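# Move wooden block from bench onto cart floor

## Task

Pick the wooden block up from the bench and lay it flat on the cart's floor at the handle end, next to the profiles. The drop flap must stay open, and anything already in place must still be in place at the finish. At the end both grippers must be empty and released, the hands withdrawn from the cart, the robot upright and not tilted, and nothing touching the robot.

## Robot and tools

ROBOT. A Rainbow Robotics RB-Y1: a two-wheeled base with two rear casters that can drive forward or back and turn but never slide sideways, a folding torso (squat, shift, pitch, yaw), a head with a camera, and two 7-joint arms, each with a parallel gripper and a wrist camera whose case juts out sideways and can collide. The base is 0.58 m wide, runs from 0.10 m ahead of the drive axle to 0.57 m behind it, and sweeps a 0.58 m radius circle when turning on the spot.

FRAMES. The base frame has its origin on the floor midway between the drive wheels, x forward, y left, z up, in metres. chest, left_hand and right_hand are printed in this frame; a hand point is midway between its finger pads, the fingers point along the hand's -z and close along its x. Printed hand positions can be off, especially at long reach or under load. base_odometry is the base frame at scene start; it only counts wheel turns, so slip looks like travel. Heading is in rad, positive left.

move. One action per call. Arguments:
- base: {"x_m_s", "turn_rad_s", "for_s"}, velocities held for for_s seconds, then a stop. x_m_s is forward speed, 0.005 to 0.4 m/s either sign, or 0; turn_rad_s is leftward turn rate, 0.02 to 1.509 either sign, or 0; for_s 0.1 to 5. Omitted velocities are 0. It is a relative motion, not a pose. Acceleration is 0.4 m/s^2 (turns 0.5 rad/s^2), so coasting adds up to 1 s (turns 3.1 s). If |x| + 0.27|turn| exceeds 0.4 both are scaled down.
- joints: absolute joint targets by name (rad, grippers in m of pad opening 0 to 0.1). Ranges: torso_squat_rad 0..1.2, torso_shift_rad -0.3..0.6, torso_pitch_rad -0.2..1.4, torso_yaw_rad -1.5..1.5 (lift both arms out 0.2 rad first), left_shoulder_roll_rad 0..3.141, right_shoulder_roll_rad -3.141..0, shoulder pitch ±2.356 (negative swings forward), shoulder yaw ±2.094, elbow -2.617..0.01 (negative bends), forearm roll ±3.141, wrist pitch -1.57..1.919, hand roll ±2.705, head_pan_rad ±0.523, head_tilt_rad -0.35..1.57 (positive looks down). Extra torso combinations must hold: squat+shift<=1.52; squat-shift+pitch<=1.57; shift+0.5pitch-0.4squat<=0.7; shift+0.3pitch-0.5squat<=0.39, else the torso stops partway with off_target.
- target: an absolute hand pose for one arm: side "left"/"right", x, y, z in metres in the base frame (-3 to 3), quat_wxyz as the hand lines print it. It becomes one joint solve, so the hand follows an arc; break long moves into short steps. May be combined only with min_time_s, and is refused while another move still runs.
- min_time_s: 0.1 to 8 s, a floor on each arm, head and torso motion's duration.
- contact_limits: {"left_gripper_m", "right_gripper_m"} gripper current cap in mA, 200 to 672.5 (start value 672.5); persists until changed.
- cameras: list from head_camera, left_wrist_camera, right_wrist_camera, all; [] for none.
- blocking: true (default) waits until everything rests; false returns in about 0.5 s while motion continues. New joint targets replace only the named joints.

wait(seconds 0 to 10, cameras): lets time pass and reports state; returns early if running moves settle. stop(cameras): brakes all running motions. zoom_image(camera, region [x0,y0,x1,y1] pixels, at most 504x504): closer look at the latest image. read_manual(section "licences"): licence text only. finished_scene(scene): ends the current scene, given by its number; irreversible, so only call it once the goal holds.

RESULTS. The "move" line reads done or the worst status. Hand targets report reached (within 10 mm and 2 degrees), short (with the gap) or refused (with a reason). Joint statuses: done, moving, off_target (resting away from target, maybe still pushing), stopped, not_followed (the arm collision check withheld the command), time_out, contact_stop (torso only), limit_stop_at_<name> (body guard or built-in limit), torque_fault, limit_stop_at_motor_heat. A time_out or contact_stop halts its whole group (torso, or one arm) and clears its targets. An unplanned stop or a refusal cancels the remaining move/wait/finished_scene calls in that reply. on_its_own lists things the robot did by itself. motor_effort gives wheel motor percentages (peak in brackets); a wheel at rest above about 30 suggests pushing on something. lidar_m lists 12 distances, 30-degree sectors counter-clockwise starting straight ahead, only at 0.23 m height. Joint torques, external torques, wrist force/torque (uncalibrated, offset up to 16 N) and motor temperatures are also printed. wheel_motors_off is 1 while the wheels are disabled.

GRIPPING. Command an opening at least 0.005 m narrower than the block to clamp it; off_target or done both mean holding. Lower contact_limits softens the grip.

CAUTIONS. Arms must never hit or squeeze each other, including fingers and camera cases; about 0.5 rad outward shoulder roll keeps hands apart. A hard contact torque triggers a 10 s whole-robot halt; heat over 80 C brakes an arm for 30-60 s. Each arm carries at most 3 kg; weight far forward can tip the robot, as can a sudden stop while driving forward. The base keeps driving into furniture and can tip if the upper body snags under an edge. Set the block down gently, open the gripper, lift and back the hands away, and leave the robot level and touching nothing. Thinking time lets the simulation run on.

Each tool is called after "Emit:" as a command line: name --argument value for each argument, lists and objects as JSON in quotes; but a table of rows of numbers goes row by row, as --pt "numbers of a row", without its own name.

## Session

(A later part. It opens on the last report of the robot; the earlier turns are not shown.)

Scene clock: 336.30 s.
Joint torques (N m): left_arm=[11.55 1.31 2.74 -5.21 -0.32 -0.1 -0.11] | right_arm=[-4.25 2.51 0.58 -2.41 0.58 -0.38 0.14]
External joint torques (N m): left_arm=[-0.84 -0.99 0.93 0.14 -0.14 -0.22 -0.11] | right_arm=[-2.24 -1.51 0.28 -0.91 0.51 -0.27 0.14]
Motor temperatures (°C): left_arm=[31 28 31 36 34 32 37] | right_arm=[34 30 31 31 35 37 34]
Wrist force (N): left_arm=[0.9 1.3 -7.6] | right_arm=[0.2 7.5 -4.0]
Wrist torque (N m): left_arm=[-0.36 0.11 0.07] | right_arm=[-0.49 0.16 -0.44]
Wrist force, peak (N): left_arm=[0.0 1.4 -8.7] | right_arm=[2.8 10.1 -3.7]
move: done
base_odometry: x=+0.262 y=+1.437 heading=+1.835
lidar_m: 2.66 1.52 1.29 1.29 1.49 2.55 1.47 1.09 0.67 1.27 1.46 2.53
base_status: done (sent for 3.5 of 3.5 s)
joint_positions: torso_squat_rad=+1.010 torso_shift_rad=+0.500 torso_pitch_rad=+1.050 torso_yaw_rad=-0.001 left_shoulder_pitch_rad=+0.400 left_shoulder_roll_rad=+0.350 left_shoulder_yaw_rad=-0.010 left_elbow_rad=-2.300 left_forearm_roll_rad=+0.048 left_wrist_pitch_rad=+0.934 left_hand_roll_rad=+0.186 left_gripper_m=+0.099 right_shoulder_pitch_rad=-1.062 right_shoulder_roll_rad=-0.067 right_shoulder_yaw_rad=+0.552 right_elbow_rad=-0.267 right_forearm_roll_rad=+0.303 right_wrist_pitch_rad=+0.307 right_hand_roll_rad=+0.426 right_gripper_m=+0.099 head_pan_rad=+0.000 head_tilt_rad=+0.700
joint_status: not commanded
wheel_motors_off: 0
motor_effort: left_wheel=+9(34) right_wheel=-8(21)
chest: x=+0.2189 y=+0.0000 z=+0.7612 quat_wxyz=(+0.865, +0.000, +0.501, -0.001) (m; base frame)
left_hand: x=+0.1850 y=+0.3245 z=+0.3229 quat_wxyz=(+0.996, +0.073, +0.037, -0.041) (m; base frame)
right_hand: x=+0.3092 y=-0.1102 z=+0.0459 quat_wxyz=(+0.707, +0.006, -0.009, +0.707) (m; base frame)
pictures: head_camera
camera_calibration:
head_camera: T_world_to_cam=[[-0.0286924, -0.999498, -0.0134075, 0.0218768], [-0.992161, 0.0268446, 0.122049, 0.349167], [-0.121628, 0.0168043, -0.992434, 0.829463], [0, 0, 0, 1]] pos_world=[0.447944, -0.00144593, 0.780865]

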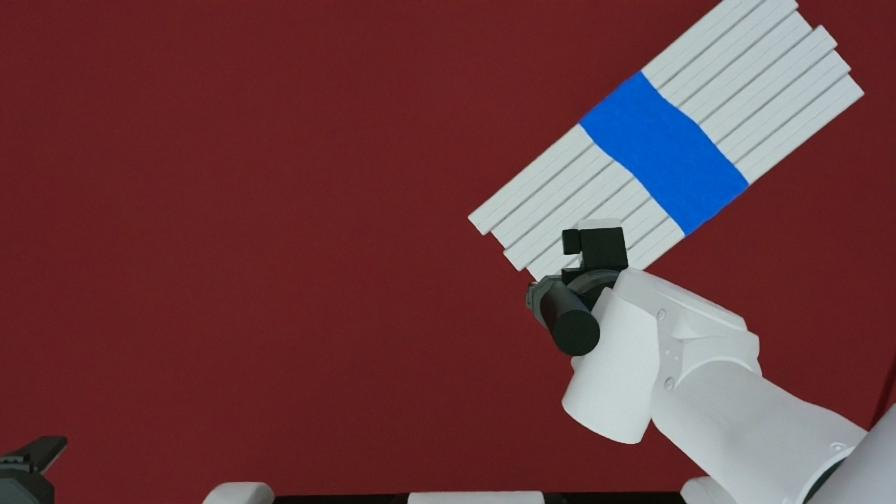

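Emit:
move --base '{"x_m_s":0.15,"for_s":1.5}' --cameras '[]'

Emit:
move --base '{"x_m_s":-0.2,"for_s":2}' --cameras '[]'

Emit:
move --target '{"side":"right","x":0.31,"y":-0.17,"z":0.28,"quat_wxyz":[0.7071,0,0,0.7071]}' --cameras '[]'

Emit:
move --joints '{"torso_squat_rad":0.3,"torso_shift_rad":0.0,"torso_pitch_rad":0.4}' --cameras '["head_camera"]'

Scene clock: 341.47 s.
Joint torques (N m): left_arm=[11.33 1.25 2.68 -5.04 -0.16 -0.12 -0.06] | right_arm=[-4.97 2.79 0.63 -2.73 0.55 -0.51 0.22]
External joint torques (N m): left_arm=[-1.06 -1.05 0.87 0.32 0.02 -0.23 -0.06] | right_arm=[-2.97 -1.23 0.33 -1.23 0.48 -0.39 0.22]
Motor temperatures (°C): left_arm=[31 28 31 36 34 32 37] | right_arm=[34 30 31 31 35 37 34]
Wrist force (N): left_arm=[1.3 1.5 -8.1] | right_arm=[0.3 7.5 -2.9]
Wrist torque (N m): left_arm=[-0.39 0.17 0.04] | right_arm=[-0.45 0.10 -0.43]
Wrist force, peak (N): left_arm=[0.9 1.5 -9.0] | right_arm=[0.7 10.4 -4.2]
move: done
base_odometry: x=+0.203 y=+1.655 heading=+1.835
lidar_m: 2.57 1.46 1.23 1.23 1.41 2.46 1.67 1.31 0.80 1.30 1.53 2.62
base_status: done (sent for 1.5 of 1.5 s)
joint_positions: torso_squat_rad=+1.010 torso_shift_rad=+0.500 torso_pitch_rad=+1.050 torso_yaw_rad=-0.001 left_shoulder_pitch_rad=+0.400 left_shoulder_roll_rad=+0.350 left_shoulder_yaw_rad=-0.010 left_elbow_rad=-2.300 left_forearm_roll_rad=+0.048 left_wrist_pitch_rad=+0.934 left_hand_roll_rad=+0.186 left_gripper_m=+0.099 right_shoulder_pitch_rad=-1.062 right_shoulder_roll_rad=-0.067 right_shoulder_yaw_rad=+0.552 right_elbow_rad=-0.267 right_forearm_roll_rad=+0.303 right_wrist_pitch_rad=+0.307 right_hand_roll_rad=+0.426 right_gripper_m=+0.099 head_pan_rad=+0.000 head_tilt_rad=+0.700
joint_status: not commanded
wheel_motors_off: 0
motor_effort: left_wheel=-1(32) right_wheel=+2(19)
chest: x=+0.2189 y=+0.0000 z=+0.7612 quat_wxyz=(+0.865, +0.000, +0.501, -0.001) (m; base frame)
left_hand: x=+0.1850 y=+0.3245 z=+0.3229 quat_wxyz=(+0.996, +0.073, +0.037, -0.041) (m; base frame)
right_hand: x=+0.3091 y=-0.1103 z=+0.0459 quat_wxyz=(+0.707, +0.006, -0.009, +0.707) (m; base frame)
pictures: none
No camera images: "cameras" was empty.

Scene clock: 344.43 s.
Joint torques (N m): left_arm=[11.26 1.48 2.55 -4.94 -0.18 -0.02 -0.02] | right_arm=[-1.95 3.52 0.74 -1.31 0.22 -0.24 0.14]
External joint torques (N m): left_arm=[-1.13 -0.83 0.75 0.42 0 -0.13 -0.03] | right_arm=[0.07 -0.49 0.44 0.2 0.15 -0.12 0.14]
Motor temperatures (°C): left_arm=[31 28 31 36 34 32 37] | right_arm=[34 30 31 31 35 37 34]
Wrist force (N): left_arm=[0.6 0.9 -7.8] | right_arm=[0.8 4.3 -4.6]
Wrist torque (N m): left_arm=[-0.29 0.17 0.05] | right_arm=[-0.49 0.20 -0.05]
Wrist force, peak (N): left_arm=[1.5 1.8 -8.5] | right_arm=[0.6 7.9 -3.5]
move: done
base_odometry: x=+0.307 y=+1.268 heading=+1.834
lidar_m: 2.76 1.57 1.33 1.34 1.53 2.64 1.29 0.94 1.24 0.62 1.41 2.43
base_status: done (sent for 2 of 2 s)
joint_positions: torso_squat_rad=+1.010 torso_shift_rad=+0.500 torso_pitch_rad=+1.050 torso_yaw_rad=-0.001 left_shoulder_pitch_rad=+0.400 left_shoulder_roll_rad=+0.350 left_shoulder_yaw_rad=-0.010 left_elbow_rad=-2.300 left_forearm_roll_rad=+0.048 left_wrist_pitch_rad=+0.934 left_hand_roll_rad=+0.186 left_gripper_m=+0.099 right_shoulder_pitch_rad=-1.062 right_shoulder_roll_rad=-0.067 right_shoulder_yaw_rad=+0.552 right_elbow_rad=-0.267 right_forearm_roll_rad=+0.303 right_wrist_pitch_rad=+0.306 right_hand_roll_rad=+0.426 right_gripper_m=+0.099 head_pan_rad=+0.000 head_tilt_rad=+0.700
joint_status: not commanded
wheel_motors_off: 0
motor_effort: left_wheel=-10(22) right_wheel=+9(27)
chest: x=+0.2189 y=+0.0000 z=+0.7612 quat_wxyz=(+0.865, +0.000, +0.501, -0.001) (m; base frame)
left_hand: x=+0.1850 y=+0.3245 z=+0.3229 quat_wxyz=(+0.996, +0.073, +0.037, -0.041) (m; base frame)
right_hand: x=+0.3098 y=-0.1102 z=+0.0460 quat_wxyz=(+0.707, +0.006, -0.009, +0.707) (m; base frame)
pictures: none
No camera images: "cameras" was empty.

Scene clock: 347.07 s.
Joint torques (N m): left_arm=[11.36 1.27 2.46 -5.15 -0.21 -0.03 -0.15] | right_arm=[-5.22 -4.93 -2.11 -8.32 0.21 0.01 0.32]
External joint torques (N m): left_arm=[-1.03 -1.04 0.65 0.21 -0.03 -0.14 -0.16] | right_arm=[-1.55 0.46 -0.44 -0.81 -0.01 0.05 0.32]
Motor temperatures (°C): left_arm=[31 28 31 36 34 32 37] | right_arm=[34 30 31 31 35 36 34]
Wrist force (N): left_arm=[0.9 1.3 -8.7] | right_arm=[0.4 4.1 -4.3]
Wrist torque (N m): left_arm=[-0.34 0.16 0.06] | right_arm=[-0.42 0.15 -0.08]
Wrist force, peak (N): left_arm=[0.9 1.3 -8.7] | right_arm=[1.5 6.4 -4.2]
move: done
base_odometry: x=+0.307 y=+1.268 heading=+1.834
lidar_m: 2.76 1.58 1.34 1.32 1.54 2.64 1.28 0.94 1.24 0.62 1.41 2.45
base_status: not commanded
joint_positions: torso_squat_rad=+1.010 torso_shift_rad=+0.500 torso_pitch_rad=+1.050 torso_yaw_rad=-0.001 left_shoulder_pitch_rad=+0.400 left_shoulder_roll_rad=+0.350 left_shoulder_yaw_rad=-0.010 left_elbow_rad=-2.300 left_forearm_roll_rad=+0.048 left_wrist_pitch_rad=+0.934 left_hand_roll_rad=+0.186 left_gripper_m=+0.099 right_shoulder_pitch_rad=-1.396 right_shoulder_roll_rad=-1.067 right_shoulder_yaw_rad=+1.781 right_elbow_rad=-2.207 right_forearm_roll_rad=-0.156 right_wrist_pitch_rad=+1.281 right_hand_roll_rad=-0.448 right_gripper_m=+0.099 head_pan_rad=+0.000 head_tilt_rad=+0.700
joint_status: all done
wheel_motors_off: 0
motor_effort: left_wheel=-11(11) right_wheel=+11(14)
chest: x=+0.2189 y=+0.0000 z=+0.7612 quat_wxyz=(+0.865, +0.000, +0.501, -0.001) (m; base frame)
left_hand: x=+0.1850 y=+0.3245 z=+0.3229 quat_wxyz=(+0.996, +0.073, +0.037, -0.041) (m; base frame)
right_hand: x=+0.3097 y=-0.1701 z=+0.2802 quat_wxyz=(+0.707, +0.000, +0.001, +0.707) (m; base frame)
right_hand_status: reached (checked arc, planned for 2.3 s): 0 mm and 0.1 deg off.
pictures: none
No camera images: "cameras" was empty.

Scene clock: 351.27 s.
Joint torques (N m): left_arm=[2.18 3.32 4.14 -8.94 -0.5 -1.31 -0.12] | right_arm=[-13.86 -6.48 -6.81 -4.14 1.06 0.41 0.22]
External joint torques (N m): left_arm=[-0.27 -0.96 0.71 0.3 -0.12 -0.24 -0.09] | right_arm=[-0.51 0.63 0.13 -0.34 -0.1 -0.07 0.22]
Motor temperatures (°C): left_arm=[31 28 31 36 34 32 37] | right_arm=[34 30 31 31 35 36 34]
Wrist force (N): left_arm=[-3.2 1.7 -7.1] | right_arm=[0.6 8.1 -2.4]
Wrist torque (N m): left_arm=[-0.41 -0.07 0.12] | right_arm=[-0.69 0.21 -0.06]
Wrist force, peak (N): left_arm=[0.7 1.2 -8.8] | right_arm=[1.2 8.8 -2.3]
move: done
base_odometry: x=+0.307 y=+1.268 heading=+1.834
lidar_m: 2.76 1.57 1.33 1.33 1.53 2.63 1.28 0.93 1.24 0.62 1.40 2.41
base_status: not commanded
joint_positions: torso_squat_rad=+0.300 torso_shift_rad=+0.000 torso_pitch_rad=+0.400 torso_yaw_rad=-0.001 left_shoulder_pitch_rad=+0.400 left_shoulder_roll_rad=+0.350 left_shoulder_yaw_rad=-0.010 left_elbow_rad=-2.300 left_forearm_roll_rad=+0.048 left_wrist_pitch_rad=+0.934 left_hand_roll_rad=+0.186 left_gripper_m=+0.099 right_shoulder_pitch_rad=-1.396 right_shoulder_roll_rad=-1.067 right_shoulder_yaw_rad=+1.781 right_elbow_rad=-2.207 right_forearm_roll_rad=-0.156 right_wrist_pitch_rad=+1.281 right_hand_roll_rad=-0.448 right_gripper_m=+0.099 head_pan_rad=+0.000 head_tilt_rad=+0.700
joint_status: all done
wheel_motors_off: 0
motor_effort: left_wheel=-11(13) right_wheel=+13(16)
chest: x=-0.1075 y=+0.0001 z=+1.2342 quat_wxyz=(+0.980, +0.000, +0.199, -0.001) (m; base frame)
left_hand: x=+0.1308 y=+0.3246 z=+0.8649 quat_wxyz=(+0.955, +0.082, -0.283, -0.016) (m; base frame)
right_hand: x=+0.2560 y=-0.1700 z=+0.9064 quat_wxyz=(+0.670, -0.225, -0.225, +0.670) (m; base frame)
pictures: head_camera
camera_calibration:
head_camera: T_world_to_cam=[[-0.0147224, -0.999498, -0.0280395, 0.0385149], [-0.863622, 0.0268438, -0.503424, 0.753357], [0.503925, 0.0168039, -0.863584, 1.1675], [0, 0, 0, 1]] pos_world=[0.0628516, -0.00134593, 1.38857]

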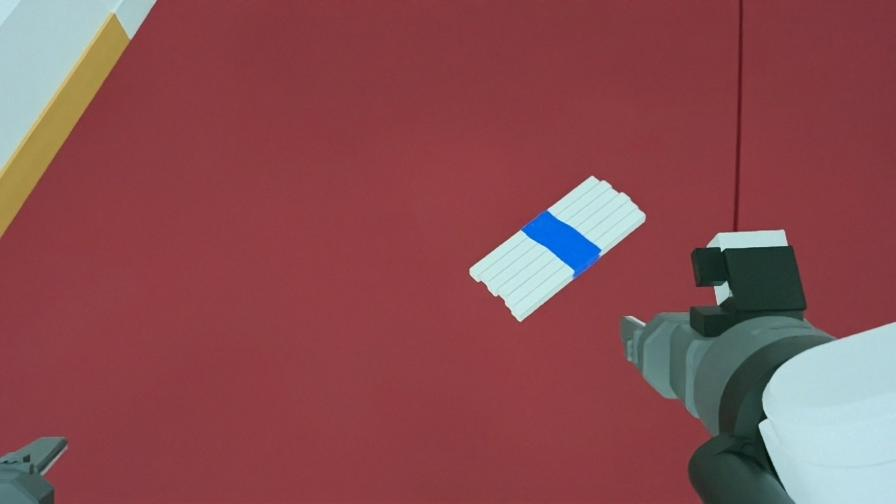

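Emit:
move --base '{"turn_rad_s":-0.5,"for_s":4.3}' --joints '{"head_tilt_rad":0.65}' --cameras '["head_camera"]'

Scene clock: 358.20 s.
Joint torques (N m): left_arm=[2.21 3.27 4.32 -8.99 -0.4 -1.35 -0.11] | right_arm=[-13.62 -6.49 -7.06 -4.22 1.17 0.45 0.18]
External joint torques (N m): left_arm=[-0.24 -1 0.89 0.25 -0.01 -0.27 -0.08] | right_arm=[-0.27 0.62 -0.12 -0.42 0.01 -0.02 0.18]
Motor temperatures (°C): left_arm=[31 28 31 36 34 32 37] | right_arm=[34 30 31 31 35 36 34]
Wrist force (N): left_arm=[-3.1 1.4 -6.5] | right_arm=[1.1 8.2 -3.0]
Wrist torque (N m): left_arm=[-0.40 -0.04 0.11] | right_arm=[-0.70 0.22 -0.09]
Wrist force, peak (N): left_arm=[-3.6 1.6 -7.9] | right_arm=[0.5 9.0 -2.9]
move: done
base_odometry: x=+0.307 y=+1.268 heading=-0.316
lidar_m: 1.23 0.61 1.35 2.15 3.17 1.63 1.35 1.35 1.50 2.38 1.28 0.92
base_status: done (sent for 4.3 of 4.3 s)
joint_positions: torso_squat_rad=+0.300 torso_shift_rad=+0.000 torso_pitch_rad=+0.400 torso_yaw_rad=-0.001 left_shoulder_pitch_rad=+0.400 left_shoulder_roll_rad=+0.350 left_shoulder_yaw_rad=-0.010 left_elbow_rad=-2.300 left_forearm_roll_rad=+0.048 left_wrist_pitch_rad=+0.934 left_hand_roll_rad=+0.186 left_gripper_m=+0.099 right_shoulder_pitch_rad=-1.396 right_shoulder_roll_rad=-1.067 right_shoulder_yaw_rad=+1.781 right_elbow_rad=-2.207 right_forearm_roll_rad=-0.156 right_wrist_pitch_rad=+1.281 right_hand_roll_rad=-0.448 right_gripper_m=+0.099 head_pan_rad=+0.000 head_tilt_rad=+0.650
joint_status: all done
wheel_motors_off: 0
motor_effort: left_wheel=+16(44) right_wheel=+2(38)
chest: x=-0.1075 y=+0.0001 z=+1.2342 quat_wxyz=(+0.980, +0.000, +0.199, -0.001) (m; base frame)
left_hand: x=+0.1308 y=+0.3246 z=+0.8649 quat_wxyz=(+0.955, +0.082, -0.283, -0.016) (m; base frame)
right_hand: x=+0.2560 y=-0.1700 z=+0.9064 quat_wxyz=(+0.670, -0.225, -0.225, +0.670) (m; base frame)
pictures: head_camera
camera_calibration:
head_camera: T_world_to_cam=[[-0.0132719, -0.999503, -0.0286018, 0.0393206], [-0.837434, 0.026741, -0.545884, 0.813452], [0.546378, 0.0167072, -0.837372, 1.13092], [0, 0, 0, 1]] pos_world=[0.0638229, -0.00134599, 1.39218]

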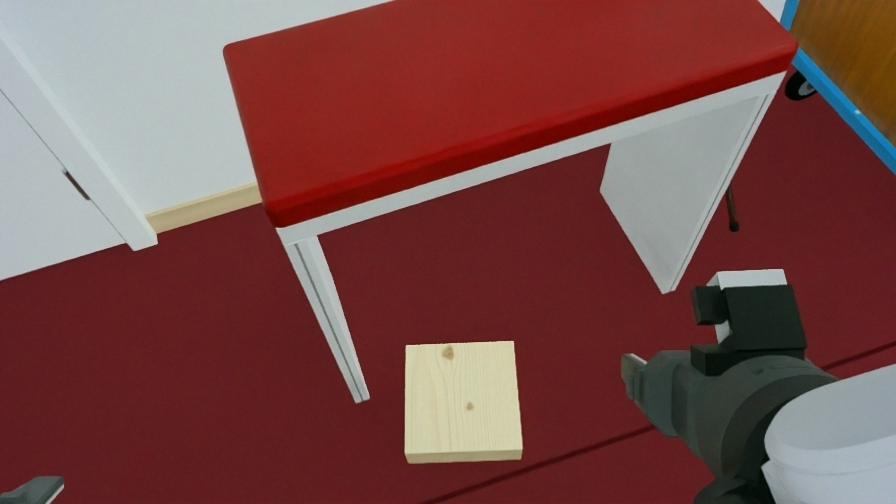

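Emit:
move --base '{"x_m_s":0.1,"for_s":0.9}' --joints '{"right_shoulder_pitch_rad":0.4,"right_shoulder_roll_rad":-0.35,"right_shoulder_yaw_rad":0,"right_elbow_rad":-2.3,"right_forearm_roll_rad":0,"right_wrist_pitch_rad":0.9,"right_hand_roll_rad":0}' --cameras '[]'

Emit:
move --joints '{"torso_squat_rad":1.01,"torso_shift_rad":0.5,"torso_pitch_rad":1.05}' --cameras '["head_camera"]'

Emit:
move --target '{"side":"left","x":0.36,"y":0.22,"z":0.2,"quat_wxyz":[0.990,-0.0496,-0.130,0.0065]}' --cameras '[]'

Emit:
move --target '{"side":"right","x":0.36,"y":-0.22,"z":0.2,"quat_wxyz":[0.990,0.0496,-0.130,-0.0065]}' --cameras '["head_camera"]'

Scene clock: 365.93 s.
Joint torques (N m): left_arm=[1.94 3.09 4.18 -8.82 -0.46 -1.31 -0.08] | right_arm=[2.11 -3.49 -3.79 -9.95 0.62 -1.01 -0.04]
External joint torques (N m): left_arm=[-0.51 -1.19 0.75 0.42 -0.07 -0.23 -0.05] | right_arm=[-0.87 1.23 -0.15 -1.2 -0.08 0.03 -0.06]
Motor temperatures (°C): left_arm=[31 28 31 36 34 32 37] | right_arm=[34 30 31 31 35 36 34]
Wrist force (N): left_arm=[-3.0 1.4 -7.2] | right_arm=[-2.5 6.8 -2.8]
Wrist torque (N m): left_arm=[-0.35 -0.06 0.12] | right_arm=[-0.68 0.01 -0.12]
Wrist force, peak (N): left_arm=[-3.4 1.7 -7.5] | right_arm=[0.7 8.9 -2.8]
move: done
base_odometry: x=+0.393 y=+1.240 heading=-0.316
lidar_m: 1.16 0.52 1.23 1.97 3.38 1.74 1.44 1.43 1.59 2.53 1.21 0.84
base_status: done (sent for 0.9 of 0.9 s)
joint_positions: torso_squat_rad=+0.300 torso_shift_rad=+0.000 torso_pitch_rad=+0.400 torso_yaw_rad=-0.001 left_shoulder_pitch_rad=+0.400 left_shoulder_roll_rad=+0.350 left_shoulder_yaw_rad=-0.010 left_elbow_rad=-2.300 left_forearm_roll_rad=+0.048 left_wrist_pitch_rad=+0.934 left_hand_roll_rad=+0.186 left_gripper_m=+0.099 right_shoulder_pitch_rad=+0.400 right_shoulder_roll_rad=-0.350 right_shoulder_yaw_rad=+0.000 right_elbow_rad=-2.300 right_forearm_roll_rad=+0.000 right_wrist_pitch_rad=+0.900 right_hand_roll_rad=+0.000 right_gripper_m=+0.099 head_pan_rad=+0.000 head_tilt_rad=+0.650
joint_status: all done
wheel_motors_off: 0
motor_effort: left_wheel=-9(48) right_wheel=+10(31)
chest: x=-0.1075 y=+0.0001 z=+1.2342 quat_wxyz=(+0.980, +0.000, +0.199, -0.001) (m; base frame)
left_hand: x=+0.1308 y=+0.3246 z=+0.8648 quat_wxyz=(+0.955, +0.082, -0.283, -0.016) (m; base frame)
right_hand: x=+0.1380 y=-0.3361 z=+0.8730 quat_wxyz=(+0.941, -0.134, -0.291, +0.112) (m; base frame)
pictures: none
No camera images: "cameras" was empty.

Scene clock: 370.17 s.
Joint torques (N m): left_arm=[11.43 1.42 2.55 -5.01 -0.33 -0.07 -0.1] | right_arm=[12.36 -1.26 -2.91 -5.44 0.28 0.04 -0.11]
External joint torques (N m): left_arm=[-0.96 -0.89 0.74 0.35 -0.15 -0.18 -0.11] | right_arm=[-0.38 1.17 -0.67 -0.39 -0.14 -0.05 -0.1]
Motor temperatures (°C): left_arm=[31 28 31 36 34 32 37] | right_arm=[34 30 31 31 35 36 34]
Wrist force (N): left_arm=[0.8 1.2 -8.1] | right_arm=[1.1 5.5 -3.5]
Wrist torque (N m): left_arm=[-0.32 0.21 0.05] | right_arm=[-0.56 0.22 -0.09]
Wrist force, peak (N): left_arm=[0.6 1.0 -8.8] | right_arm=[-2.5 7.1 -2.4]
move: done
base_odometry: x=+0.393 y=+1.240 heading=-0.316
lidar_m: 1.15 0.52 1.24 1.97 3.39 1.76 1.44 1.43 1.60 2.54 1.26 0.86
base_status: not commanded
joint_positions: torso_squat_rad=+1.010 torso_shift_rad=+0.500 torso_pitch_rad=+1.050 torso_yaw_rad=-0.001 left_shoulder_pitch_rad=+0.400 left_shoulder_roll_rad=+0.350 left_shoulder_yaw_rad=-0.010 left_elbow_rad=-2.300 left_forearm_roll_rad=+0.048 left_wrist_pitch_rad=+0.934 left_hand_roll_rad=+0.186 left_gripper_m=+0.099 right_shoulder_pitch_rad=+0.400 right_shoulder_roll_rad=-0.350 right_shoulder_yaw_rad=+0.000 right_elbow_rad=-2.300 right_forearm_roll_rad=+0.000 right_wrist_pitch_rad=+0.900 right_hand_roll_rad=+0.000 right_gripper_m=+0.099 head_pan_rad=+0.000 head_tilt_rad=+0.650
joint_status: all done
wheel_motors_off: 0
motor_effort: left_wheel=-1(9) right_wheel=+1(16)
chest: x=+0.2189 y=+0.0000 z=+0.7612 quat_wxyz=(+0.865, +0.000, +0.501, -0.001) (m; base frame)
left_hand: x=+0.1851 y=+0.3245 z=+0.3229 quat_wxyz=(+0.996, +0.073, +0.037, -0.041) (m; base frame)
right_hand: x=+0.1958 y=-0.3361 z=+0.3250 quat_wxyz=(+0.984, -0.091, +0.025, +0.149) (m; base frame)
pictures: head_camera
camera_calibration:
head_camera: T_world_to_cam=[[-0.0279783, -0.9995, -0.0147262, 0.0227031], [-0.997024, 0.0268443, 0.0722607, 0.393011], [-0.0718292, 0.0167041, -0.997277, 0.813408], [0, 0, 0, 1]] pos_world=[0.450904, -0.00144568, 0.783128]

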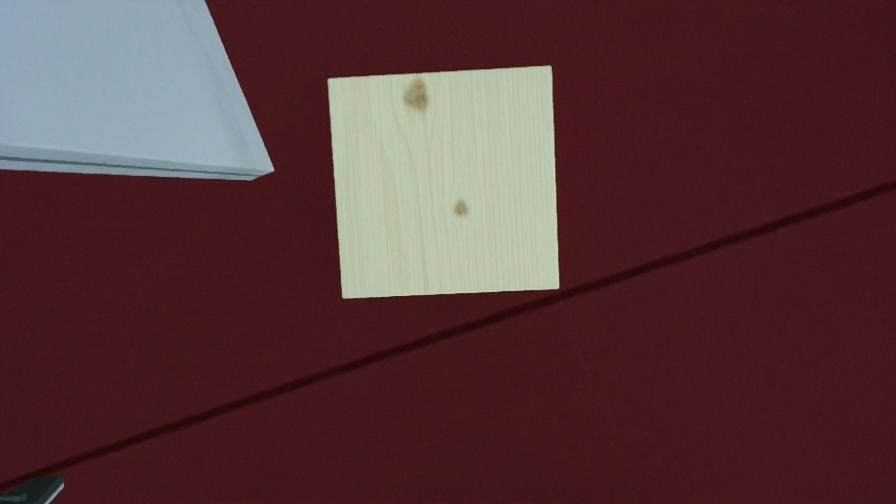

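Scene clock: 371.57 s.
Joint torques (N m): left_arm=[5.48 0.79 1.37 -6.31 0.09 -0.55 0.14] | right_arm=[13.13 -1.16 -2.64 -5.1 0.42 0.21 -0.09]
External joint torques (N m): left_arm=[-0.03 -0.77 0.58 0.72 0.03 0.09 0.16] | right_arm=[0.39 1.27 -0.4 -0.05 0 0.12 -0.08]
Motor temperatures (°C): left_arm=[31 28 31 36 34 32 37] | right_arm=[34 30 31 31 35 36 34]
Wrist force (N): left_arm=[-1.9 2.4 -7.6] | right_arm=[1.1 5.7 -3.9]
Wrist torque (N m): left_arm=[-0.39 -0.03 0.09] | right_arm=[-0.59 0.22 -0.11]
Wrist force, peak (N): left_arm=[-0.9 2.4 -8.6] | right_arm=[1.7 6.1 -4.2]
move: done
base_odometry: x=+0.393 y=+1.240 heading=-0.316
lidar_m: 1.15 0.53 1.26 1.98 3.38 1.75 1.43 1.43 1.59 2.52 1.26 0.86
base_status: not commanded
joint_positions: torso_squat_rad=+1.010 torso_shift_rad=+0.500 torso_pitch_rad=+1.050 torso_yaw_rad=-0.001 left_shoulder_pitch_rad=-0.227 left_shoulder_roll_rad=+0.270 left_shoulder_yaw_rad=-0.070 left_elbow_rad=-1.799 left_forearm_roll_rad=+0.129 left_wrist_pitch_rad=+0.678 left_hand_roll_rad=+0.226 left_gripper_m=+0.099 right_shoulder_pitch_rad=+0.400 right_shoulder_roll_rad=-0.350 right_shoulder_yaw_rad=+0.000 right_elbow_rad=-2.300 right_forearm_roll_rad=+0.000 right_wrist_pitch_rad=+0.900 right_hand_roll_rad=+0.000 right_gripper_m=+0.099 head_pan_rad=+0.000 head_tilt_rad=+0.650
joint_status: all done
wheel_motors_off: 0
motor_effort: left_wheel=+0(2) right_wheel=+1(2)
chest: x=+0.2189 y=+0.0000 z=+0.7612 quat_wxyz=(+0.865, +0.000, +0.501, -0.001) (m; base frame)
left_hand: x=+0.3601 y=+0.2200 z=+0.2001 quat_wxyz=(+0.990, -0.050, -0.130, +0.006) (m; base frame)
left_hand_status: reached (checked arc, planned for 1.0 s): 0 mm and 0.0 deg off.
right_hand: x=+0.1959 y=-0.3361 z=+0.3250 quat_wxyz=(+0.984, -0.091, +0.025, +0.149) (m; base frame)
pictures: none
No camera images: "cameras" was empty.

Scene clock: 372.90 s.
Joint torques (N m): left_arm=[4.88 1.01 1.37 -6.66 0.1 -0.73 0.13] | right_arm=[6.96 -0.67 -1 -6.52 0.19 -0.37 0.2]
External joint torques (N m): left_arm=[-0.63 -0.56 0.58 0.36 0.04 -0.09 0.14] | right_arm=[0.95 0.94 -0.05 0.06 0.06 0.19 0.18]
Motor temperatures (°C): left_arm=[31 28 31 36 34 32 37] | right_arm=[34 30 31 31 35 36 34]
Wrist force (N): left_arm=[-1.7 2.8 -7.7] | right_arm=[-1.0 3.9 -3.9]
Wrist torque (N m): left_arm=[-0.45 -0.03 0.10] | right_arm=[-0.46 0.10 -0.12]
Wrist force, peak (N): left_arm=[-1.3 3.6 -8.4] | right_arm=[-1.2 6.5 -4.7]
move: done
base_odometry: x=+0.393 y=+1.240 heading=-0.316
lidar_m: 1.15 0.54 1.24 1.97 3.38 1.74 1.44 1.43 1.60 2.53 1.27 0.86
base_status: not commanded
joint_positions: torso_squat_rad=+1.010 torso_shift_rad=+0.500 torso_pitch_rad=+1.050 torso_yaw_rad=-0.001 left_shoulder_pitch_rad=-0.227 left_shoulder_roll_rad=+0.270 left_shoulder_yaw_rad=-0.070 left_elbow_rad=-1.799 left_forearm_roll_rad=+0.129 left_wrist_pitch_rad=+0.678 left_hand_roll_rad=+0.226 left_gripper_m=+0.099 right_shoulder_pitch_rad=-0.228 right_shoulder_roll_rad=-0.231 right_shoulder_yaw_rad=+0.039 right_elbow_rad=-1.795 right_forearm_roll_rad=-0.149 right_wrist_pitch_rad=+0.683 right_hand_roll_rad=-0.162 right_gripper_m=+0.099 head_pan_rad=+0.000 head_tilt_rad=+0.650
joint_status: all done
wheel_motors_off: 0
motor_effort: left_wheel=+1(1) right_wheel=+1(2)
chest: x=+0.2189 y=+0.0000 z=+0.7612 quat_wxyz=(+0.865, +0.000, +0.501, -0.001) (m; base frame)
left_hand: x=+0.3600 y=+0.2201 z=+0.2001 quat_wxyz=(+0.990, -0.050, -0.130, +0.007) (m; base frame)
right_hand: x=+0.3602 y=-0.2200 z=+0.2001 quat_wxyz=(+0.990, +0.050, -0.130, -0.006) (m; base frame)
right_hand_status: reached (checked arc, planned for 1.0 s): 0 mm and 0.0 deg off.
pictures: head_camera
camera_calibration:
head_camera: T_world_to_cam=[[-0.0278757, -0.999503, -0.0147352, 0.022665], [-0.997027, 0.0267414, 0.0722575, 0.393008], [-0.0718275, 0.0167057, -0.997277, 0.813507], [0, 0, 0, 1]] pos_world=[0.450904, -0.00144599, 0.783228]

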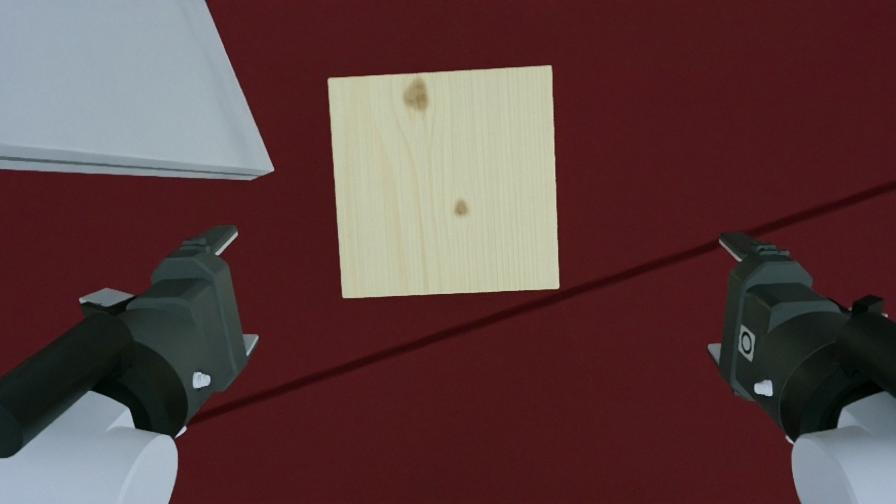

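Emit:
move --target '{"side":"left","x":0.40,"y":0.175,"z":0.065,"quat_wxyz":[0.990,-0.0496,-0.130,0.0065]}' --cameras '[]'

Emit:
move --target '{"side":"right","x":0.40,"y":-0.15,"z":0.065,"quat_wxyz":[0.990,0.0496,-0.130,-0.0065]}' --cameras '[]'

Emit:
move --target '{"side":"left","x":0.40,"y":0.14,"z":0.06,"quat_wxyz":[0.990,-0.0496,-0.130,0.0065]}' --cameras '[]'

Emit:
move --target '{"side":"right","x":0.40,"y":-0.11,"z":0.06,"quat_wxyz":[0.990,0.0496,-0.130,-0.0065]}'

Scene clock: 377.47 s.
Joint torques (N m): left_arm=[-0.07 -1.17 1.47 -3.03 -0.19 -0.6 0.17] | right_arm=[7.15 -0.56 -1.31 -6.85 0.12 -0.4 0.02]
External joint torques (N m): left_arm=[0.49 -0.94 1.54 0.73 -0.21 0.03 0.18] | right_arm=[1.14 1.06 -0.35 -0.27 -0.01 0.17 0.01]
Motor temperatures (°C): left_arm=[31 28 31 36 34 32 37] | right_arm=[34 30 31 31 35 36 34]
Wrist force (N): left_arm=[-1.0 2.7 -7.6] | right_arm=[-0.5 4.1 -3.6]
Wrist torque (N m): left_arm=[-0.46 0.08 0.07] | right_arm=[-0.48 0.16 -0.11]
Wrist force, peak (N): left_arm=[-1.5 3.0 -8.7] | right_arm=[-0.9 4.5 -4.4]
move: done
base_odometry: x=+0.393 y=+1.240 heading=-0.316
lidar_m: 1.16 0.53 1.25 1.96 3.39 1.75 1.45 1.43 1.58 2.54 1.26 0.86
base_status: not commanded
joint_positions: torso_squat_rad=+1.010 torso_shift_rad=+0.500 torso_pitch_rad=+1.050 torso_yaw_rad=-0.001 left_shoulder_pitch_rad=-0.813 left_shoulder_roll_rad=+0.172 left_shoulder_yaw_rad=-0.043 left_elbow_rad=-0.767 left_forearm_roll_rad=+0.018 left_wrist_pitch_rad=+0.230 left_hand_roll_rad=+0.296 left_gripper_m=+0.099 right_shoulder_pitch_rad=-0.228 right_shoulder_roll_rad=-0.231 right_shoulder_yaw_rad=+0.039 right_elbow_rad=-1.795 right_forearm_roll_rad=-0.149 right_wrist_pitch_rad=+0.683 right_hand_roll_rad=-0.162 right_gripper_m=+0.099 head_pan_rad=+0.000 head_tilt_rad=+0.650
joint_status: all done
wheel_motors_off: 0
motor_effort: left_wheel=+1(2) right_wheel=-2(3)
chest: x=+0.2189 y=+0.0000 z=+0.7612 quat_wxyz=(+0.865, +0.000, +0.501, -0.001) (m; base frame)
left_hand: x=+0.4001 y=+0.1748 z=+0.0656 quat_wxyz=(+0.990, -0.050, -0.130, +0.006) (m; base frame)
left_hand_status: reached (checked arc, planned for 1.4 s): 1 mm and 0.0 deg off.
right_hand: x=+0.3601 y=-0.2201 z=+0.2000 quat_wxyz=(+0.990, +0.050, -0.130, -0.006) (m; base frame)
pictures: none
No camera images: "cameras" was empty.

Scene clock: 379.30 s.
Joint torques (N m): left_arm=[-0.59 -1.34 1.27 -3.26 -0.07 -0.62 0.2] | right_arm=[0.27 2.27 -1.9 -2.75 0.05 -0.37 -0.02]
External joint torques (N m): left_arm=[-0.03 -1.11 1.34 0.51 -0.09 0.02 0.21] | right_arm=[1.06 0.95 -2.27 0.66 -0.06 0.19 -0.03]
Motor temperatures (°C): left_arm=[31 28 31 36 34 32 37] | right_arm=[34 30 31 31 35 36 34]
Wrist force (N): left_arm=[-1.0 3.2 -8.0] | right_arm=[-1.3 4.4 -4.0]
Wrist torque (N m): left_arm=[-0.49 0.09 0.04] | right_arm=[-0.57 0.02 -0.09]
Wrist force, peak (N): left_arm=[-2.3 3.0 -8.5] | right_arm=[0.1 4.5 -4.6]
move: done
base_odometry: x=+0.393 y=+1.240 heading=-0.316
lidar_m: 1.16 0.52 1.25 1.97 3.39 1.75 1.44 1.44 1.58 2.53 1.27 0.85
base_status: not commanded
joint_positions: torso_squat_rad=+1.010 torso_shift_rad=+0.500 torso_pitch_rad=+1.050 torso_yaw_rad=-0.001 left_shoulder_pitch_rad=-0.812 left_shoulder_roll_rad=+0.172 left_shoulder_yaw_rad=-0.043 left_elbow_rad=-0.767 left_forearm_roll_rad=+0.018 left_wrist_pitch_rad=+0.230 left_hand_roll_rad=+0.296 left_gripper_m=+0.099 right_shoulder_pitch_rad=-0.845 right_shoulder_roll_rad=-0.096 right_shoulder_yaw_rad=-0.029 right_elbow_rad=-0.727 right_forearm_roll_rad=+0.120 right_wrist_pitch_rad=+0.221 right_hand_roll_rad=-0.336 right_gripper_m=+0.099 head_pan_rad=+0.000 head_tilt_rad=+0.650
joint_status: all done
wheel_motors_off: 0
motor_effort: left_wheel=+1(2) right_wheel=-2(4)
chest: x=+0.2189 y=+0.0000 z=+0.7612 quat_wxyz=(+0.865, +0.000, +0.501, -0.001) (m; base frame)
left_hand: x=+0.4000 y=+0.1749 z=+0.0656 quat_wxyz=(+0.990, -0.050, -0.130, +0.006) (m; base frame)
right_hand: x=+0.4001 y=-0.1498 z=+0.0651 quat_wxyz=(+0.990, +0.050, -0.130, -0.006) (m; base frame)
right_hand_status: reached (checked arc, planned for 1.4 s): 0 mm and 0.1 deg off.
pictures: none
No camera images: "cameras" was empty.

Scene clock: 380.40 s.
Joint torques (N m): left_arm=[-2.17 -3.21 -0.24 -2.7 0.13 -1.04 -0.05] | right_arm=[0.12 2.28 -1.37 -3.19 -0.08 -0.46 0.09]
External joint torques (N m): left_arm=[-0.59 -1 0.34 0.55 0.12 -0.41 -0.04] | right_arm=[0.91 0.96 -1.75 0.21 -0.19 0.11 0.07]
Motor temperatures (°C): left_arm=[31 28 31 36 34 32 37] | right_arm=[34 30 31 31 35 36 34]
Wrist force (N): left_arm=[-1.6 2.8 -7.7] | right_arm=[-0.9 3.4 -4.5]
Wrist torque (N m): left_arm=[-0.42 0.03 0.08] | right_arm=[-0.39 0.09 -0.06]
Wrist force, peak (N): left_arm=[-0.5 18.6 2.1] | right_arm=[-0.7 4.2 -4.4]
move: done
base_odometry: x=+0.393 y=+1.240 heading=-0.316
lidar_m: 1.14 0.53 1.24 1.97 3.39 1.74 1.45 1.43 1.59 2.54 1.27 0.85
base_status: not commanded
joint_positions: torso_squat_rad=+1.010 torso_shift_rad=+0.500 torso_pitch_rad=+1.050 torso_yaw_rad=-0.001 left_shoulder_pitch_rad=-0.891 left_shoulder_roll_rad=+0.069 left_shoulder_yaw_rad=+0.079 left_elbow_rad=-0.640 left_forearm_roll_rad=-0.189 left_wrist_pitch_rad=+0.179 left_hand_roll_rad=+0.358 left_gripper_m=+0.099 right_shoulder_pitch_rad=-0.845 right_shoulder_roll_rad=-0.096 right_shoulder_yaw_rad=-0.029 right_elbow_rad=-0.727 right_forearm_roll_rad=+0.120 right_wrist_pitch_rad=+0.221 right_hand_roll_rad=-0.336 right_gripper_m=+0.099 head_pan_rad=+0.000 head_tilt_rad=+0.650
joint_status: all done
wheel_motors_off: 0
motor_effort: left_wheel=+2(7) right_wheel=-1(4)
chest: x=+0.2189 y=+0.0000 z=+0.7612 quat_wxyz=(+0.865, +0.000, +0.501, -0.001) (m; base frame)
left_hand: x=+0.3997 y=+0.1398 z=+0.0603 quat_wxyz=(+0.990, -0.051, -0.129, +0.006) (m; base frame)
left_hand_status: reached (checked arc, planned for 0.4 s): 0 mm and 0.2 deg off.
right_hand: x=+0.4001 y=-0.1498 z=+0.0651 quat_wxyz=(+0.990, +0.050, -0.130, -0.006) (m; base frame)
pictures: none
No camera images: "cameras" was empty.

Scene clock: 381.27 s.
Joint torques (N m): left_arm=[-2.03 -3.86 0.03 -2.77 0.16 -1.04 0.01] | right_arm=[-3.4 6.31 -0.24 -2.57 -0.21 -1.07 0.51]
External joint torques (N m): left_arm=[-0.45 -1.65 0.6 0.48 0.15 -0.41 0.02] | right_arm=[-1.22 2.97 -1.03 0.08 -0.31 -0.51 0.5]
Motor temperatures (°C): left_arm=[31 28 31 36 34 32 37] | right_arm=[34 30 31 31 35 36 34]
Wrist force (N): left_arm=[-1.4 6.3 -7.3] | right_arm=[-2.0 -1.5 -3.8]
Wrist torque (N m): left_arm=[-0.58 0.06 -0.06] | right_arm=[-0.43 0.10 -0.32]
Wrist force, peak (N): left_arm=[-1.8 6.3 -8.7] | right_arm=[-0.2 4.7 -4.2]
move: done
base_odometry: x=+0.393 y=+1.240 heading=-0.316
lidar_m: 1.15 0.52 1.26 1.97 3.39 1.73 1.44 1.43 1.60 2.53 1.27 0.85
base_status: not commanded
joint_positions: torso_squat_rad=+1.010 torso_shift_rad=+0.500 torso_pitch_rad=+1.050 torso_yaw_rad=-0.001 left_shoulder_pitch_rad=-0.891 left_shoulder_roll_rad=+0.069 left_shoulder_yaw_rad=+0.079 left_elbow_rad=-0.640 left_forearm_roll_rad=-0.189 left_wrist_pitch_rad=+0.179 left_hand_roll_rad=+0.358 left_gripper_m=+0.099 right_shoulder_pitch_rad=-0.956 right_shoulder_roll_rad=-0.001 right_shoulder_yaw_rad=-0.168 right_elbow_rad=-0.548 right_forearm_roll_rad=+0.440 right_wrist_pitch_rad=+0.150 right_hand_roll_rad=-0.513 right_gripper_m=+0.099 head_pan_rad=+0.000 head_tilt_rad=+0.650
joint_status: all done
wheel_motors_off: 0
motor_effort: left_wheel=+2(3) right_wheel=-3(4)
chest: x=+0.2189 y=+0.0000 z=+0.7612 quat_wxyz=(+0.865, +0.000, +0.501, -0.001) (m; base frame)
left_hand: x=+0.3997 y=+0.1399 z=+0.0603 quat_wxyz=(+0.990, -0.051, -0.129, +0.006) (m; base frame)
right_hand: x=+0.3998 y=-0.1106 z=+0.0601 quat_wxyz=(+0.990, +0.055, -0.127, -0.005) (m; base frame)
right_hand_status: reached (checked arc, planned for 0.5 s): 1 mm and 0.7 deg off.
pictures: head_camera, left_wrist_camera, right_wrist_camera
camera_calibration:
head_camera: T_world_to_cam=[[-0.0279771, -0.9995, -0.0147293, 0.0227064], [-0.997032, 0.0268445, 0.0721613, 0.393085], [-0.0717298, 0.0167044, -0.997284, 0.813468], [0, 0, 0, 1]] pos_world=[0.450903, -0.00144568, 0.783228]
left_wrist_camera: T_world_to_cam=[[0.968552, 0.0511971, 0.243485, -0.409602], [-0.0916216, -0.836446, 0.540336, 0.150139], [0.231326, -0.545653, -0.805451, 0.104873], [0, 0, 0, 1]] pos_world=[0.386217, 0.203778, 0.103077]
right_wrist_camera: T_world_to_cam=[[-0.960224, -0.00155501, -0.279227, 0.399288], [-0.167693, 0.802784, 0.572203, 0.148432], [0.223269, 0.596268, -0.771113, 0.0951916], [0, 0, 0, 1]] pos_world=[0.387044, -0.175298, 0.0999623]

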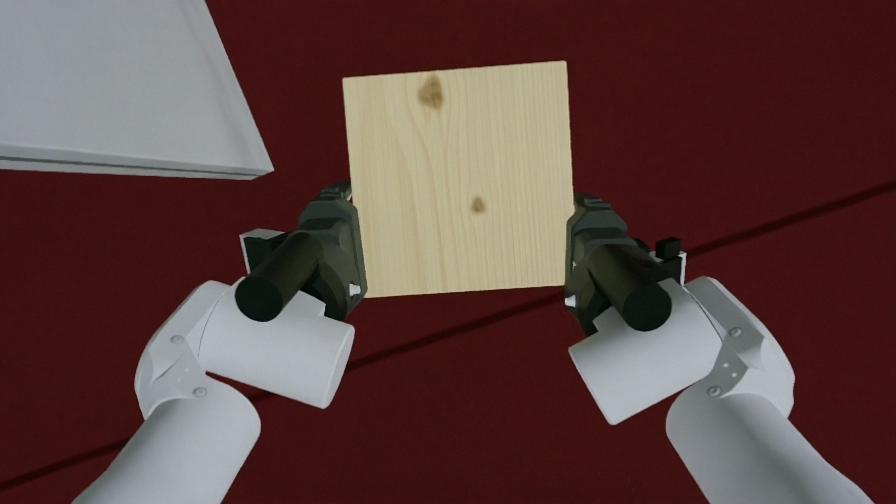

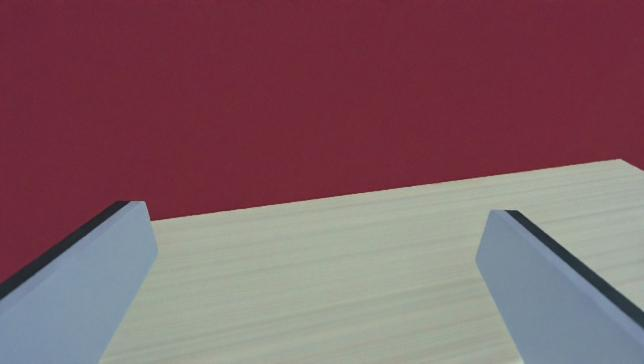

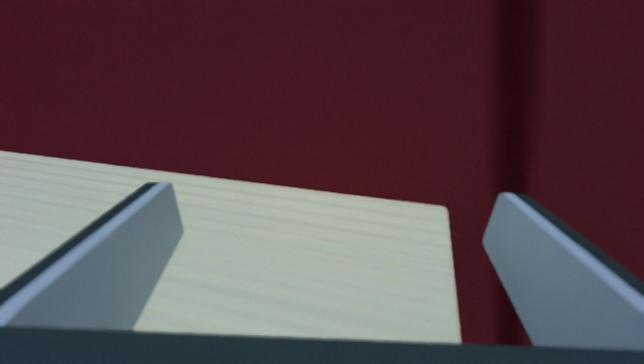

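Emit:
move --target '{"side":"right","x":0.40,"y":-0.10,"z":0.06,"quat_wxyz":[0.990,0.0496,-0.130,-0.0065]}' --min_time_s 1 --cameras '[]'

Emit:
move --target '{"side":"left","x":0.40,"y":0.128,"z":0.06,"quat_wxyz":[0.990,-0.0496,-0.130,0.0065]}' --min_time_s 1 --cameras '[]'

Emit:
move --base '{"x_m_s":-0.08,"for_s":3.8}' --cameras '["head_camera"]'

Scene clock: 384.23 s.
Joint torques (N m): left_arm=[-4.09 -11 -2.92 -3.47 0.4 -1.52 0.04] | right_arm=[-10.25 23.04 8.26 -1.37 0.94 -3.57 1.47]
External joint torques (N m): left_arm=[-2.52 -8.85 -2.36 -0.22 0.39 -0.89 0.05] | right_arm=[-7.74 19.51 7.48 1.25 0.82 -3.07 1.46]
Motor temperatures (°C): left_arm=[31 28 31 36 34 32 37] | right_arm=[34 30 31 31 35 36 34]
Wrist force (N): left_arm=[-0.3 17.7 -0.5] | right_arm=[0.9 -26.3 14.3]
Wrist torque (N m): left_arm=[-0.64 0.03 0.20] | right_arm=[0.04 -0.83 -1.69]
Wrist force, peak (N): left_arm=[0.4 19.5 1.7] | right_arm=[1.4 -27.3 18.4]
move: done
base_odometry: x=+0.393 y=+1.240 heading=-0.316
lidar_m: 1.15 0.52 1.25 1.95 3.39 1.76 1.44 1.43 1.59 2.53 1.26 0.85
base_status: not commanded
joint_positions: torso_squat_rad=+1.010 torso_shift_rad=+0.500 torso_pitch_rad=+1.050 torso_yaw_rad=-0.002 left_shoulder_pitch_rad=-0.891 left_shoulder_roll_rad=+0.071 left_shoulder_yaw_rad=+0.080 left_elbow_rad=-0.640 left_forearm_roll_rad=-0.189 left_wrist_pitch_rad=+0.179 left_hand_roll_rad=+0.358 left_gripper_m=+0.099 right_shoulder_pitch_rad=-0.978 right_shoulder_roll_rad=-0.005 right_shoulder_yaw_rad=-0.120 right_elbow_rad=-0.511 right_forearm_roll_rad=+0.602 right_wrist_pitch_rad=+0.154 right_hand_roll_rad=-0.727 right_gripper_m=+0.099 head_pan_rad=+0.000 head_tilt_rad=+0.650
joint_status: all done
wheel_motors_off: 0
motor_effort: left_wheel=+1(2) right_wheel=+2(5)
chest: x=+0.2188 y=+0.0000 z=+0.7613 quat_wxyz=(+0.865, +0.000, +0.501, -0.001) (m; base frame)
left_hand: x=+0.3998 y=+0.1412 z=+0.0602 quat_wxyz=(+0.990, -0.050, -0.129, +0.006) (m; base frame)
right_hand: x=+0.3998 y=-0.1047 z=+0.0598 quat_wxyz=(+0.991, +0.053, -0.125, -0.006) (m; base frame)
right_hand_status: reached (checked arc, planned for 1.0 s): 5 mm and 0.7 deg off.
pictures: none
No camera images: "cameras" was empty.

Scene clock: 385.57 s.
Joint torques (N m): left_arm=[-14.9 -35.84 -13.09 -1.98 1.49 -4.42 -0.21] | right_arm=[-10.02 28.25 8.41 -2.45 0.99 -4.86 1.6]
External joint torques (N m): left_arm=[-13.08 -33.17 -12.4 1.05 1.48 -3.79 -0.19] | right_arm=[-7.49 24.74 7.63 0.17 0.87 -4.35 1.59]
Motor temperatures (°C): left_arm=[31 28 31 36 34 32 37] | right_arm=[34 30 31 31 35 36 34]
Wrist force (N): left_arm=[1.9 55.5 29.2] | right_arm=[1.4 -32.9 4.7]
Wrist torque (N m): left_arm=[-1.38 -0.37 0.52] | right_arm=[-0.04 -0.42 -2.09]
Wrist force, peak (N): left_arm=[4.4 58.2 31.4] | right_arm=[2.2 -33.7 4.9]
move: done
base_odometry: x=+0.393 y=+1.240 heading=-0.316
lidar_m: 1.15 0.53 1.24 1.97 3.38 1.76 1.44 1.43 1.61 2.55 1.27 0.86
base_status: not commanded
joint_positions: torso_squat_rad=+1.010 torso_shift_rad=+0.500 torso_pitch_rad=+1.049 torso_yaw_rad=-0.001 left_shoulder_pitch_rad=-0.912 left_shoulder_roll_rad=+0.036 left_shoulder_yaw_rad=+0.155 left_elbow_rad=-0.608 left_forearm_roll_rad=-0.284 left_wrist_pitch_rad=+0.166 left_hand_roll_rad=+0.374 left_gripper_m=+0.099 right_shoulder_pitch_rad=-0.978 right_shoulder_roll_rad=-0.006 right_shoulder_yaw_rad=-0.120 right_elbow_rad=-0.511 right_forearm_roll_rad=+0.602 right_wrist_pitch_rad=+0.155 right_hand_roll_rad=-0.727 right_gripper_m=+0.099 head_pan_rad=+0.000 head_tilt_rad=+0.650
joint_status: all done
wheel_motors_off: 0
motor_effort: left_wheel=+5(7) right_wheel=-2(5)
chest: x=+0.2186 y=+0.0000 z=+0.7615 quat_wxyz=(+0.866, +0.000, +0.501, +0.000) (m; base frame)
left_hand: x=+0.3993 y=+0.1357 z=+0.0595 quat_wxyz=(+0.991, -0.045, -0.129, +0.007) (m; base frame)
left_hand_status: reached (checked arc, planned for 1.0 s): 8 mm and 0.5 deg off.
right_hand: x=+0.4002 y=-0.1051 z=+0.0598 quat_wxyz=(+0.991, +0.052, -0.125, -0.006) (m; base frame)
pictures: none
No camera images: "cameras" was empty.

Scene clock: 390.00 s.
Joint torques (N m): left_arm=[-10.68 -31.78 -13.08 -2.36 0.09 -3.62 -1.55] | right_arm=[-8.34 34.18 9.05 -0.39 0.92 -4.86 2.09]
External joint torques (N m): left_arm=[-8.84 -29.06 -12.38 0.68 0.09 -2.99 -1.53] | right_arm=[-5.8 30.72 8.28 2.23 0.8 -4.35 2.08]
Motor temperatures (°C): left_arm=[31 28 31 36 34 32 37] | right_arm=[34 30 31 30 35 37 34]
Wrist force (N): left_arm=[2.1 46.9 2.7] | right_arm=[4.2 -38.8 15.4]
Wrist torque (N m): left_arm=[-0.70 -0.48 1.86] | right_arm=[0.09 -0.86 -2.39]
Wrist force, peak (N): left_arm=[2.3 55.8 31.1] | right_arm=[3.4 -39.1 17.3]
move: done
base_odometry: x=+0.104 y=+1.335 heading=-0.316
lidar_m: 1.34 0.81 1.57 2.51 2.69 1.40 1.16 1.14 1.28 2.02 1.64 1.11
base_status: done (sent for 3.8 of 3.8 s)
joint_positions: torso_squat_rad=+1.010 torso_shift_rad=+0.500 torso_pitch_rad=+1.049 torso_yaw_rad=-0.001 left_shoulder_pitch_rad=-0.913 left_shoulder_roll_rad=+0.035 left_shoulder_yaw_rad=+0.155 left_elbow_rad=-0.608 left_forearm_roll_rad=-0.283 left_wrist_pitch_rad=+0.166 left_hand_roll_rad=+0.374 left_gripper_m=+0.099 right_shoulder_pitch_rad=-0.979 right_shoulder_roll_rad=-0.007 right_shoulder_yaw_rad=-0.120 right_elbow_rad=-0.511 right_forearm_roll_rad=+0.602 right_wrist_pitch_rad=+0.155 right_hand_roll_rad=-0.727 right_gripper_m=+0.099 head_pan_rad=+0.000 head_tilt_rad=+0.650
joint_status: not commanded
wheel_motors_off: 0
motor_effort: left_wheel=-3(16) right_wheel=+3(34)
chest: x=+0.2187 y=+0.0000 z=+0.7614 quat_wxyz=(+0.866, +0.000, +0.501, -0.001) (m; base frame)
left_hand: x=+0.3998 y=+0.1345 z=+0.0596 quat_wxyz=(+0.991, -0.046, -0.129, +0.007) (m; base frame)
right_hand: x=+0.4009 y=-0.1063 z=+0.0598 quat_wxyz=(+0.991, +0.052, -0.126, -0.006) (m; base frame)
pictures: head_camera
camera_calibration:
head_camera: T_world_to_cam=[[-0.0278749, -0.999501, -0.0148591, 0.0227617], [-0.997084, 0.0267451, 0.0714652, 0.393424], [-0.0710321, 0.0168079, -0.997332, 0.813574], [0, 0, 0, 1]] pos_world=[0.450702, -0.00144623, 0.783626]

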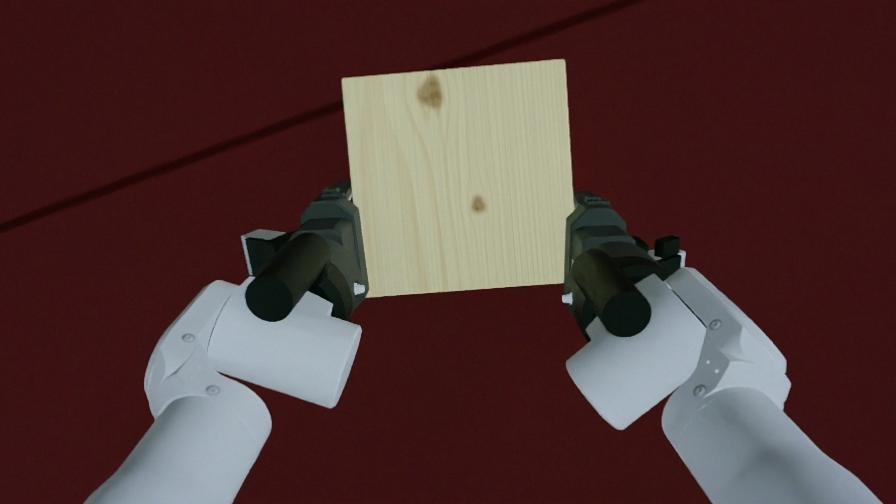

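Emit:
move --target '{"side":"left","x":0.39,"y":0.17,"z":0.065,"quat_wxyz":[0.990,-0.0496,-0.130,0.0065]}' --cameras '[]'

Emit:
move --target '{"side":"right","x":0.39,"y":-0.17,"z":0.065,"quat_wxyz":[0.990,0.0496,-0.130,-0.0065]}' --cameras '[]'

Emit:
move --joints '{"torso_squat_rad":0.4,"torso_shift_rad":0.27}' --cameras '["head_camera"]'

Scene clock: 400.63 s.
Joint torques (N m): left_arm=[-0.61 -2.43 -0.61 -3.79 -0.32 -0.88 -0.22] | right_arm=[-5.75 11.04 3.37 -2.52 0.51 -1.74 0.6]
External joint torques (N m): left_arm=[-0.47 -1.63 -0.37 -0.22 -0.33 -0.25 -0.21] | right_arm=[-3.22 7.41 2.57 0.09 0.39 -1.22 0.59]
Motor temperatures (°C): left_arm=[31 29 32 36 34 33 37] | right_arm=[34 31 32 30 35 37 34]
Wrist force (N): left_arm=[-1.8 2.4 -6.6] | right_arm=[-2.1 -2.8 -3.9]
Wrist torque (N m): left_arm=[-0.42 -0.03 0.08] | right_arm=[-0.48 0.02 -0.44]
Wrist force, peak (N): left_arm=[2.0 48.2 2.3] | right_arm=[4.0 -39.2 15.6]
move: done
base_odometry: x=+0.104 y=+1.335 heading=-0.316
lidar_m: 1.35 0.83 1.56 2.52 2.71 1.38 1.15 1.15 1.27 2.02 1.65 1.11
base_status: not commanded
joint_positions: torso_squat_rad=+1.010 torso_shift_rad=+0.500 torso_pitch_rad=+1.050 torso_yaw_rad=-0.001 left_shoulder_pitch_rad=-0.797 left_shoulder_roll_rad=+0.139 left_shoulder_yaw_rad=-0.009 left_elbow_rad=-0.760 left_forearm_roll_rad=-0.051 left_wrist_pitch_rad=+0.208 left_hand_roll_rad=+0.316 left_gripper_m=+0.099 right_shoulder_pitch_rad=-0.979 right_shoulder_roll_rad=-0.002 right_shoulder_yaw_rad=-0.119 right_elbow_rad=-0.511 right_forearm_roll_rad=+0.602 right_wrist_pitch_rad=+0.154 right_hand_roll_rad=-0.727 right_gripper_m=+0.099 head_pan_rad=+0.000 head_tilt_rad=+0.650
joint_status: all done
wheel_motors_off: 0
motor_effort: left_wheel=-6(17) right_wheel=+5(9)
chest: x=+0.2188 y=+0.0000 z=+0.7612 quat_wxyz=(+0.865, +0.000, +0.501, -0.001) (m; base frame)
left_hand: x=+0.3891 y=+0.1694 z=+0.0645 quat_wxyz=(+0.990, -0.047, -0.130, +0.007) (m; base frame)
left_hand_status: reached (checked arc, planned for 0.5 s): 1 mm and 0.3 deg off.
right_hand: x=+0.3999 y=-0.1019 z=+0.0601 quat_wxyz=(+0.991, +0.055, -0.125, -0.006) (m; base frame)
pictures: none
No camera images: "cameras" was empty.

Scene clock: 401.60 s.
Joint torques (N m): left_arm=[-0.37 -1.62 -0.47 -3.6 -0.36 -0.78 -0.14] | right_arm=[0.09 1.4 0.63 -3.74 0.25 -0.59 0.04]
External joint torques (N m): left_arm=[-0.23 -0.82 -0.24 -0.03 -0.38 -0.15 -0.13] | right_arm=[0.06 1.47 0.65 -0.4 0.11 -0.06 0.02]
Motor temperatures (°C): left_arm=[31 29 32 36 34 33 37] | right_arm=[34 31 32 30 35 37 34]
Wrist force (N): left_arm=[-0.6 2.2 -7.3] | right_arm=[-1.8 4.6 -3.1]
Wrist torque (N m): left_arm=[-0.38 0.09 0.10] | right_arm=[-0.56 -0.02 -0.09]
Wrist force, peak (N): left_arm=[-1.4 1.4 -8.3] | right_arm=[-1.3 6.5 -3.4]
move: done
base_odometry: x=+0.104 y=+1.335 heading=-0.316
lidar_m: 1.35 0.82 1.56 2.52 2.70 1.37 1.16 1.13 1.28 2.02 1.64 1.12
base_status: not commanded
joint_positions: torso_squat_rad=+1.010 torso_shift_rad=+0.500 torso_pitch_rad=+1.050 torso_yaw_rad=-0.001 left_shoulder_pitch_rad=-0.797 left_shoulder_roll_rad=+0.139 left_shoulder_yaw_rad=-0.010 left_elbow_rad=-0.760 left_forearm_roll_rad=-0.051 left_wrist_pitch_rad=+0.208 left_hand_roll_rad=+0.316 left_gripper_m=+0.099 right_shoulder_pitch_rad=-0.806 right_shoulder_roll_rad=-0.207 right_shoulder_yaw_rad=+0.191 right_elbow_rad=-0.756 right_forearm_roll_rad=+0.219 right_wrist_pitch_rad=+0.214 right_hand_roll_rad=-0.670 right_gripper_m=+0.099 head_pan_rad=+0.000 head_tilt_rad=+0.650
joint_status: all done
wheel_motors_off: 0
motor_effort: left_wheel=-5(7) right_wheel=+7(9)
chest: x=+0.2188 y=+0.0000 z=+0.7612 quat_wxyz=(+0.865, +0.000, +0.501, -0.001) (m; base frame)
left_hand: x=+0.3891 y=+0.1694 z=+0.0645 quat_wxyz=(+0.990, -0.047, -0.130, +0.007) (m; base frame)
right_hand: x=+0.3891 y=-0.1701 z=+0.0648 quat_wxyz=(+0.990, +0.047, -0.131, -0.007) (m; base frame)
right_hand_status: reached (checked arc, planned for 0.6 s): 1 mm and 0.3 deg off.
pictures: none
No camera images: "cameras" was empty.

Scene clock: 404.40 s.
Joint torques (N m): left_arm=[-0.39 -1.81 -0.23 -3.72 -0.33 -0.94 -0.15] | right_arm=[0.07 0.97 0.38 -3.69 0.31 -0.6 0.13]
External joint torques (N m): left_arm=[-0.25 -1.01 0 -0.15 -0.34 -0.3 -0.13] | right_arm=[0.04 1.05 0.39 -0.33 0.17 -0.08 0.11]
Motor temperatures (°C): left_arm=[31 29 32 36 34 33 37] | right_arm=[34 31 31 30 35 37 34]
Wrist force (N): left_arm=[-0.9 2.0 -7.2] | right_arm=[-1.5 4.5 -3.0]
Wrist torque (N m): left_arm=[-0.35 0.08 0.13] | right_arm=[-0.53 0.02 -0.11]
Wrist force, peak (N): left_arm=[-2.5 2.5 -8.2] | right_arm=[-1.7 5.1 -3.8]
move: done
base_odometry: x=+0.104 y=+1.335 heading=-0.316
lidar_m: 1.35 0.80 1.57 2.53 2.70 1.40 1.15 1.15 1.28 2.03 1.54 1.11
base_status: not commanded
joint_positions: torso_squat_rad=+0.400 torso_shift_rad=+0.270 torso_pitch_rad=+1.050 torso_yaw_rad=-0.001 left_shoulder_pitch_rad=-0.797 left_shoulder_roll_rad=+0.139 left_shoulder_yaw_rad=-0.010 left_elbow_rad=-0.760 left_forearm_roll_rad=-0.051 left_wrist_pitch_rad=+0.208 left_hand_roll_rad=+0.316 left_gripper_m=+0.099 right_shoulder_pitch_rad=-0.806 right_shoulder_roll_rad=-0.207 right_shoulder_yaw_rad=+0.191 right_elbow_rad=-0.756 right_forearm_roll_rad=+0.219 right_wrist_pitch_rad=+0.214 right_hand_roll_rad=-0.670 right_gripper_m=+0.099 head_pan_rad=+0.000 head_tilt_rad=+0.650
joint_status: all done
wheel_motors_off: 0
motor_effort: left_wheel=-5(7) right_wheel=+7(9)
chest: x=+0.2123 y=+0.0001 z=+1.0559 quat_wxyz=(+0.865, +0.000, +0.501, -0.001) (m; base frame)
left_hand: x=+0.3825 y=+0.1694 z=+0.3591 quat_wxyz=(+0.990, -0.047, -0.130, +0.007) (m; base frame)
right_hand: x=+0.3826 y=-0.1700 z=+0.3594 quat_wxyz=(+0.990, +0.047, -0.131, -0.007) (m; base frame)
pictures: head_camera
camera_calibration:
head_camera: T_world_to_cam=[[-0.0279758, -0.9995, -0.0147323, 0.0269651], [-0.997039, 0.0268447, 0.072062, 0.365346], [-0.0716304, 0.0167047, -0.997291, 1.10686], [0, 0, 0, 1]] pos_world=[0.444303, -0.00134568, 1.07793]

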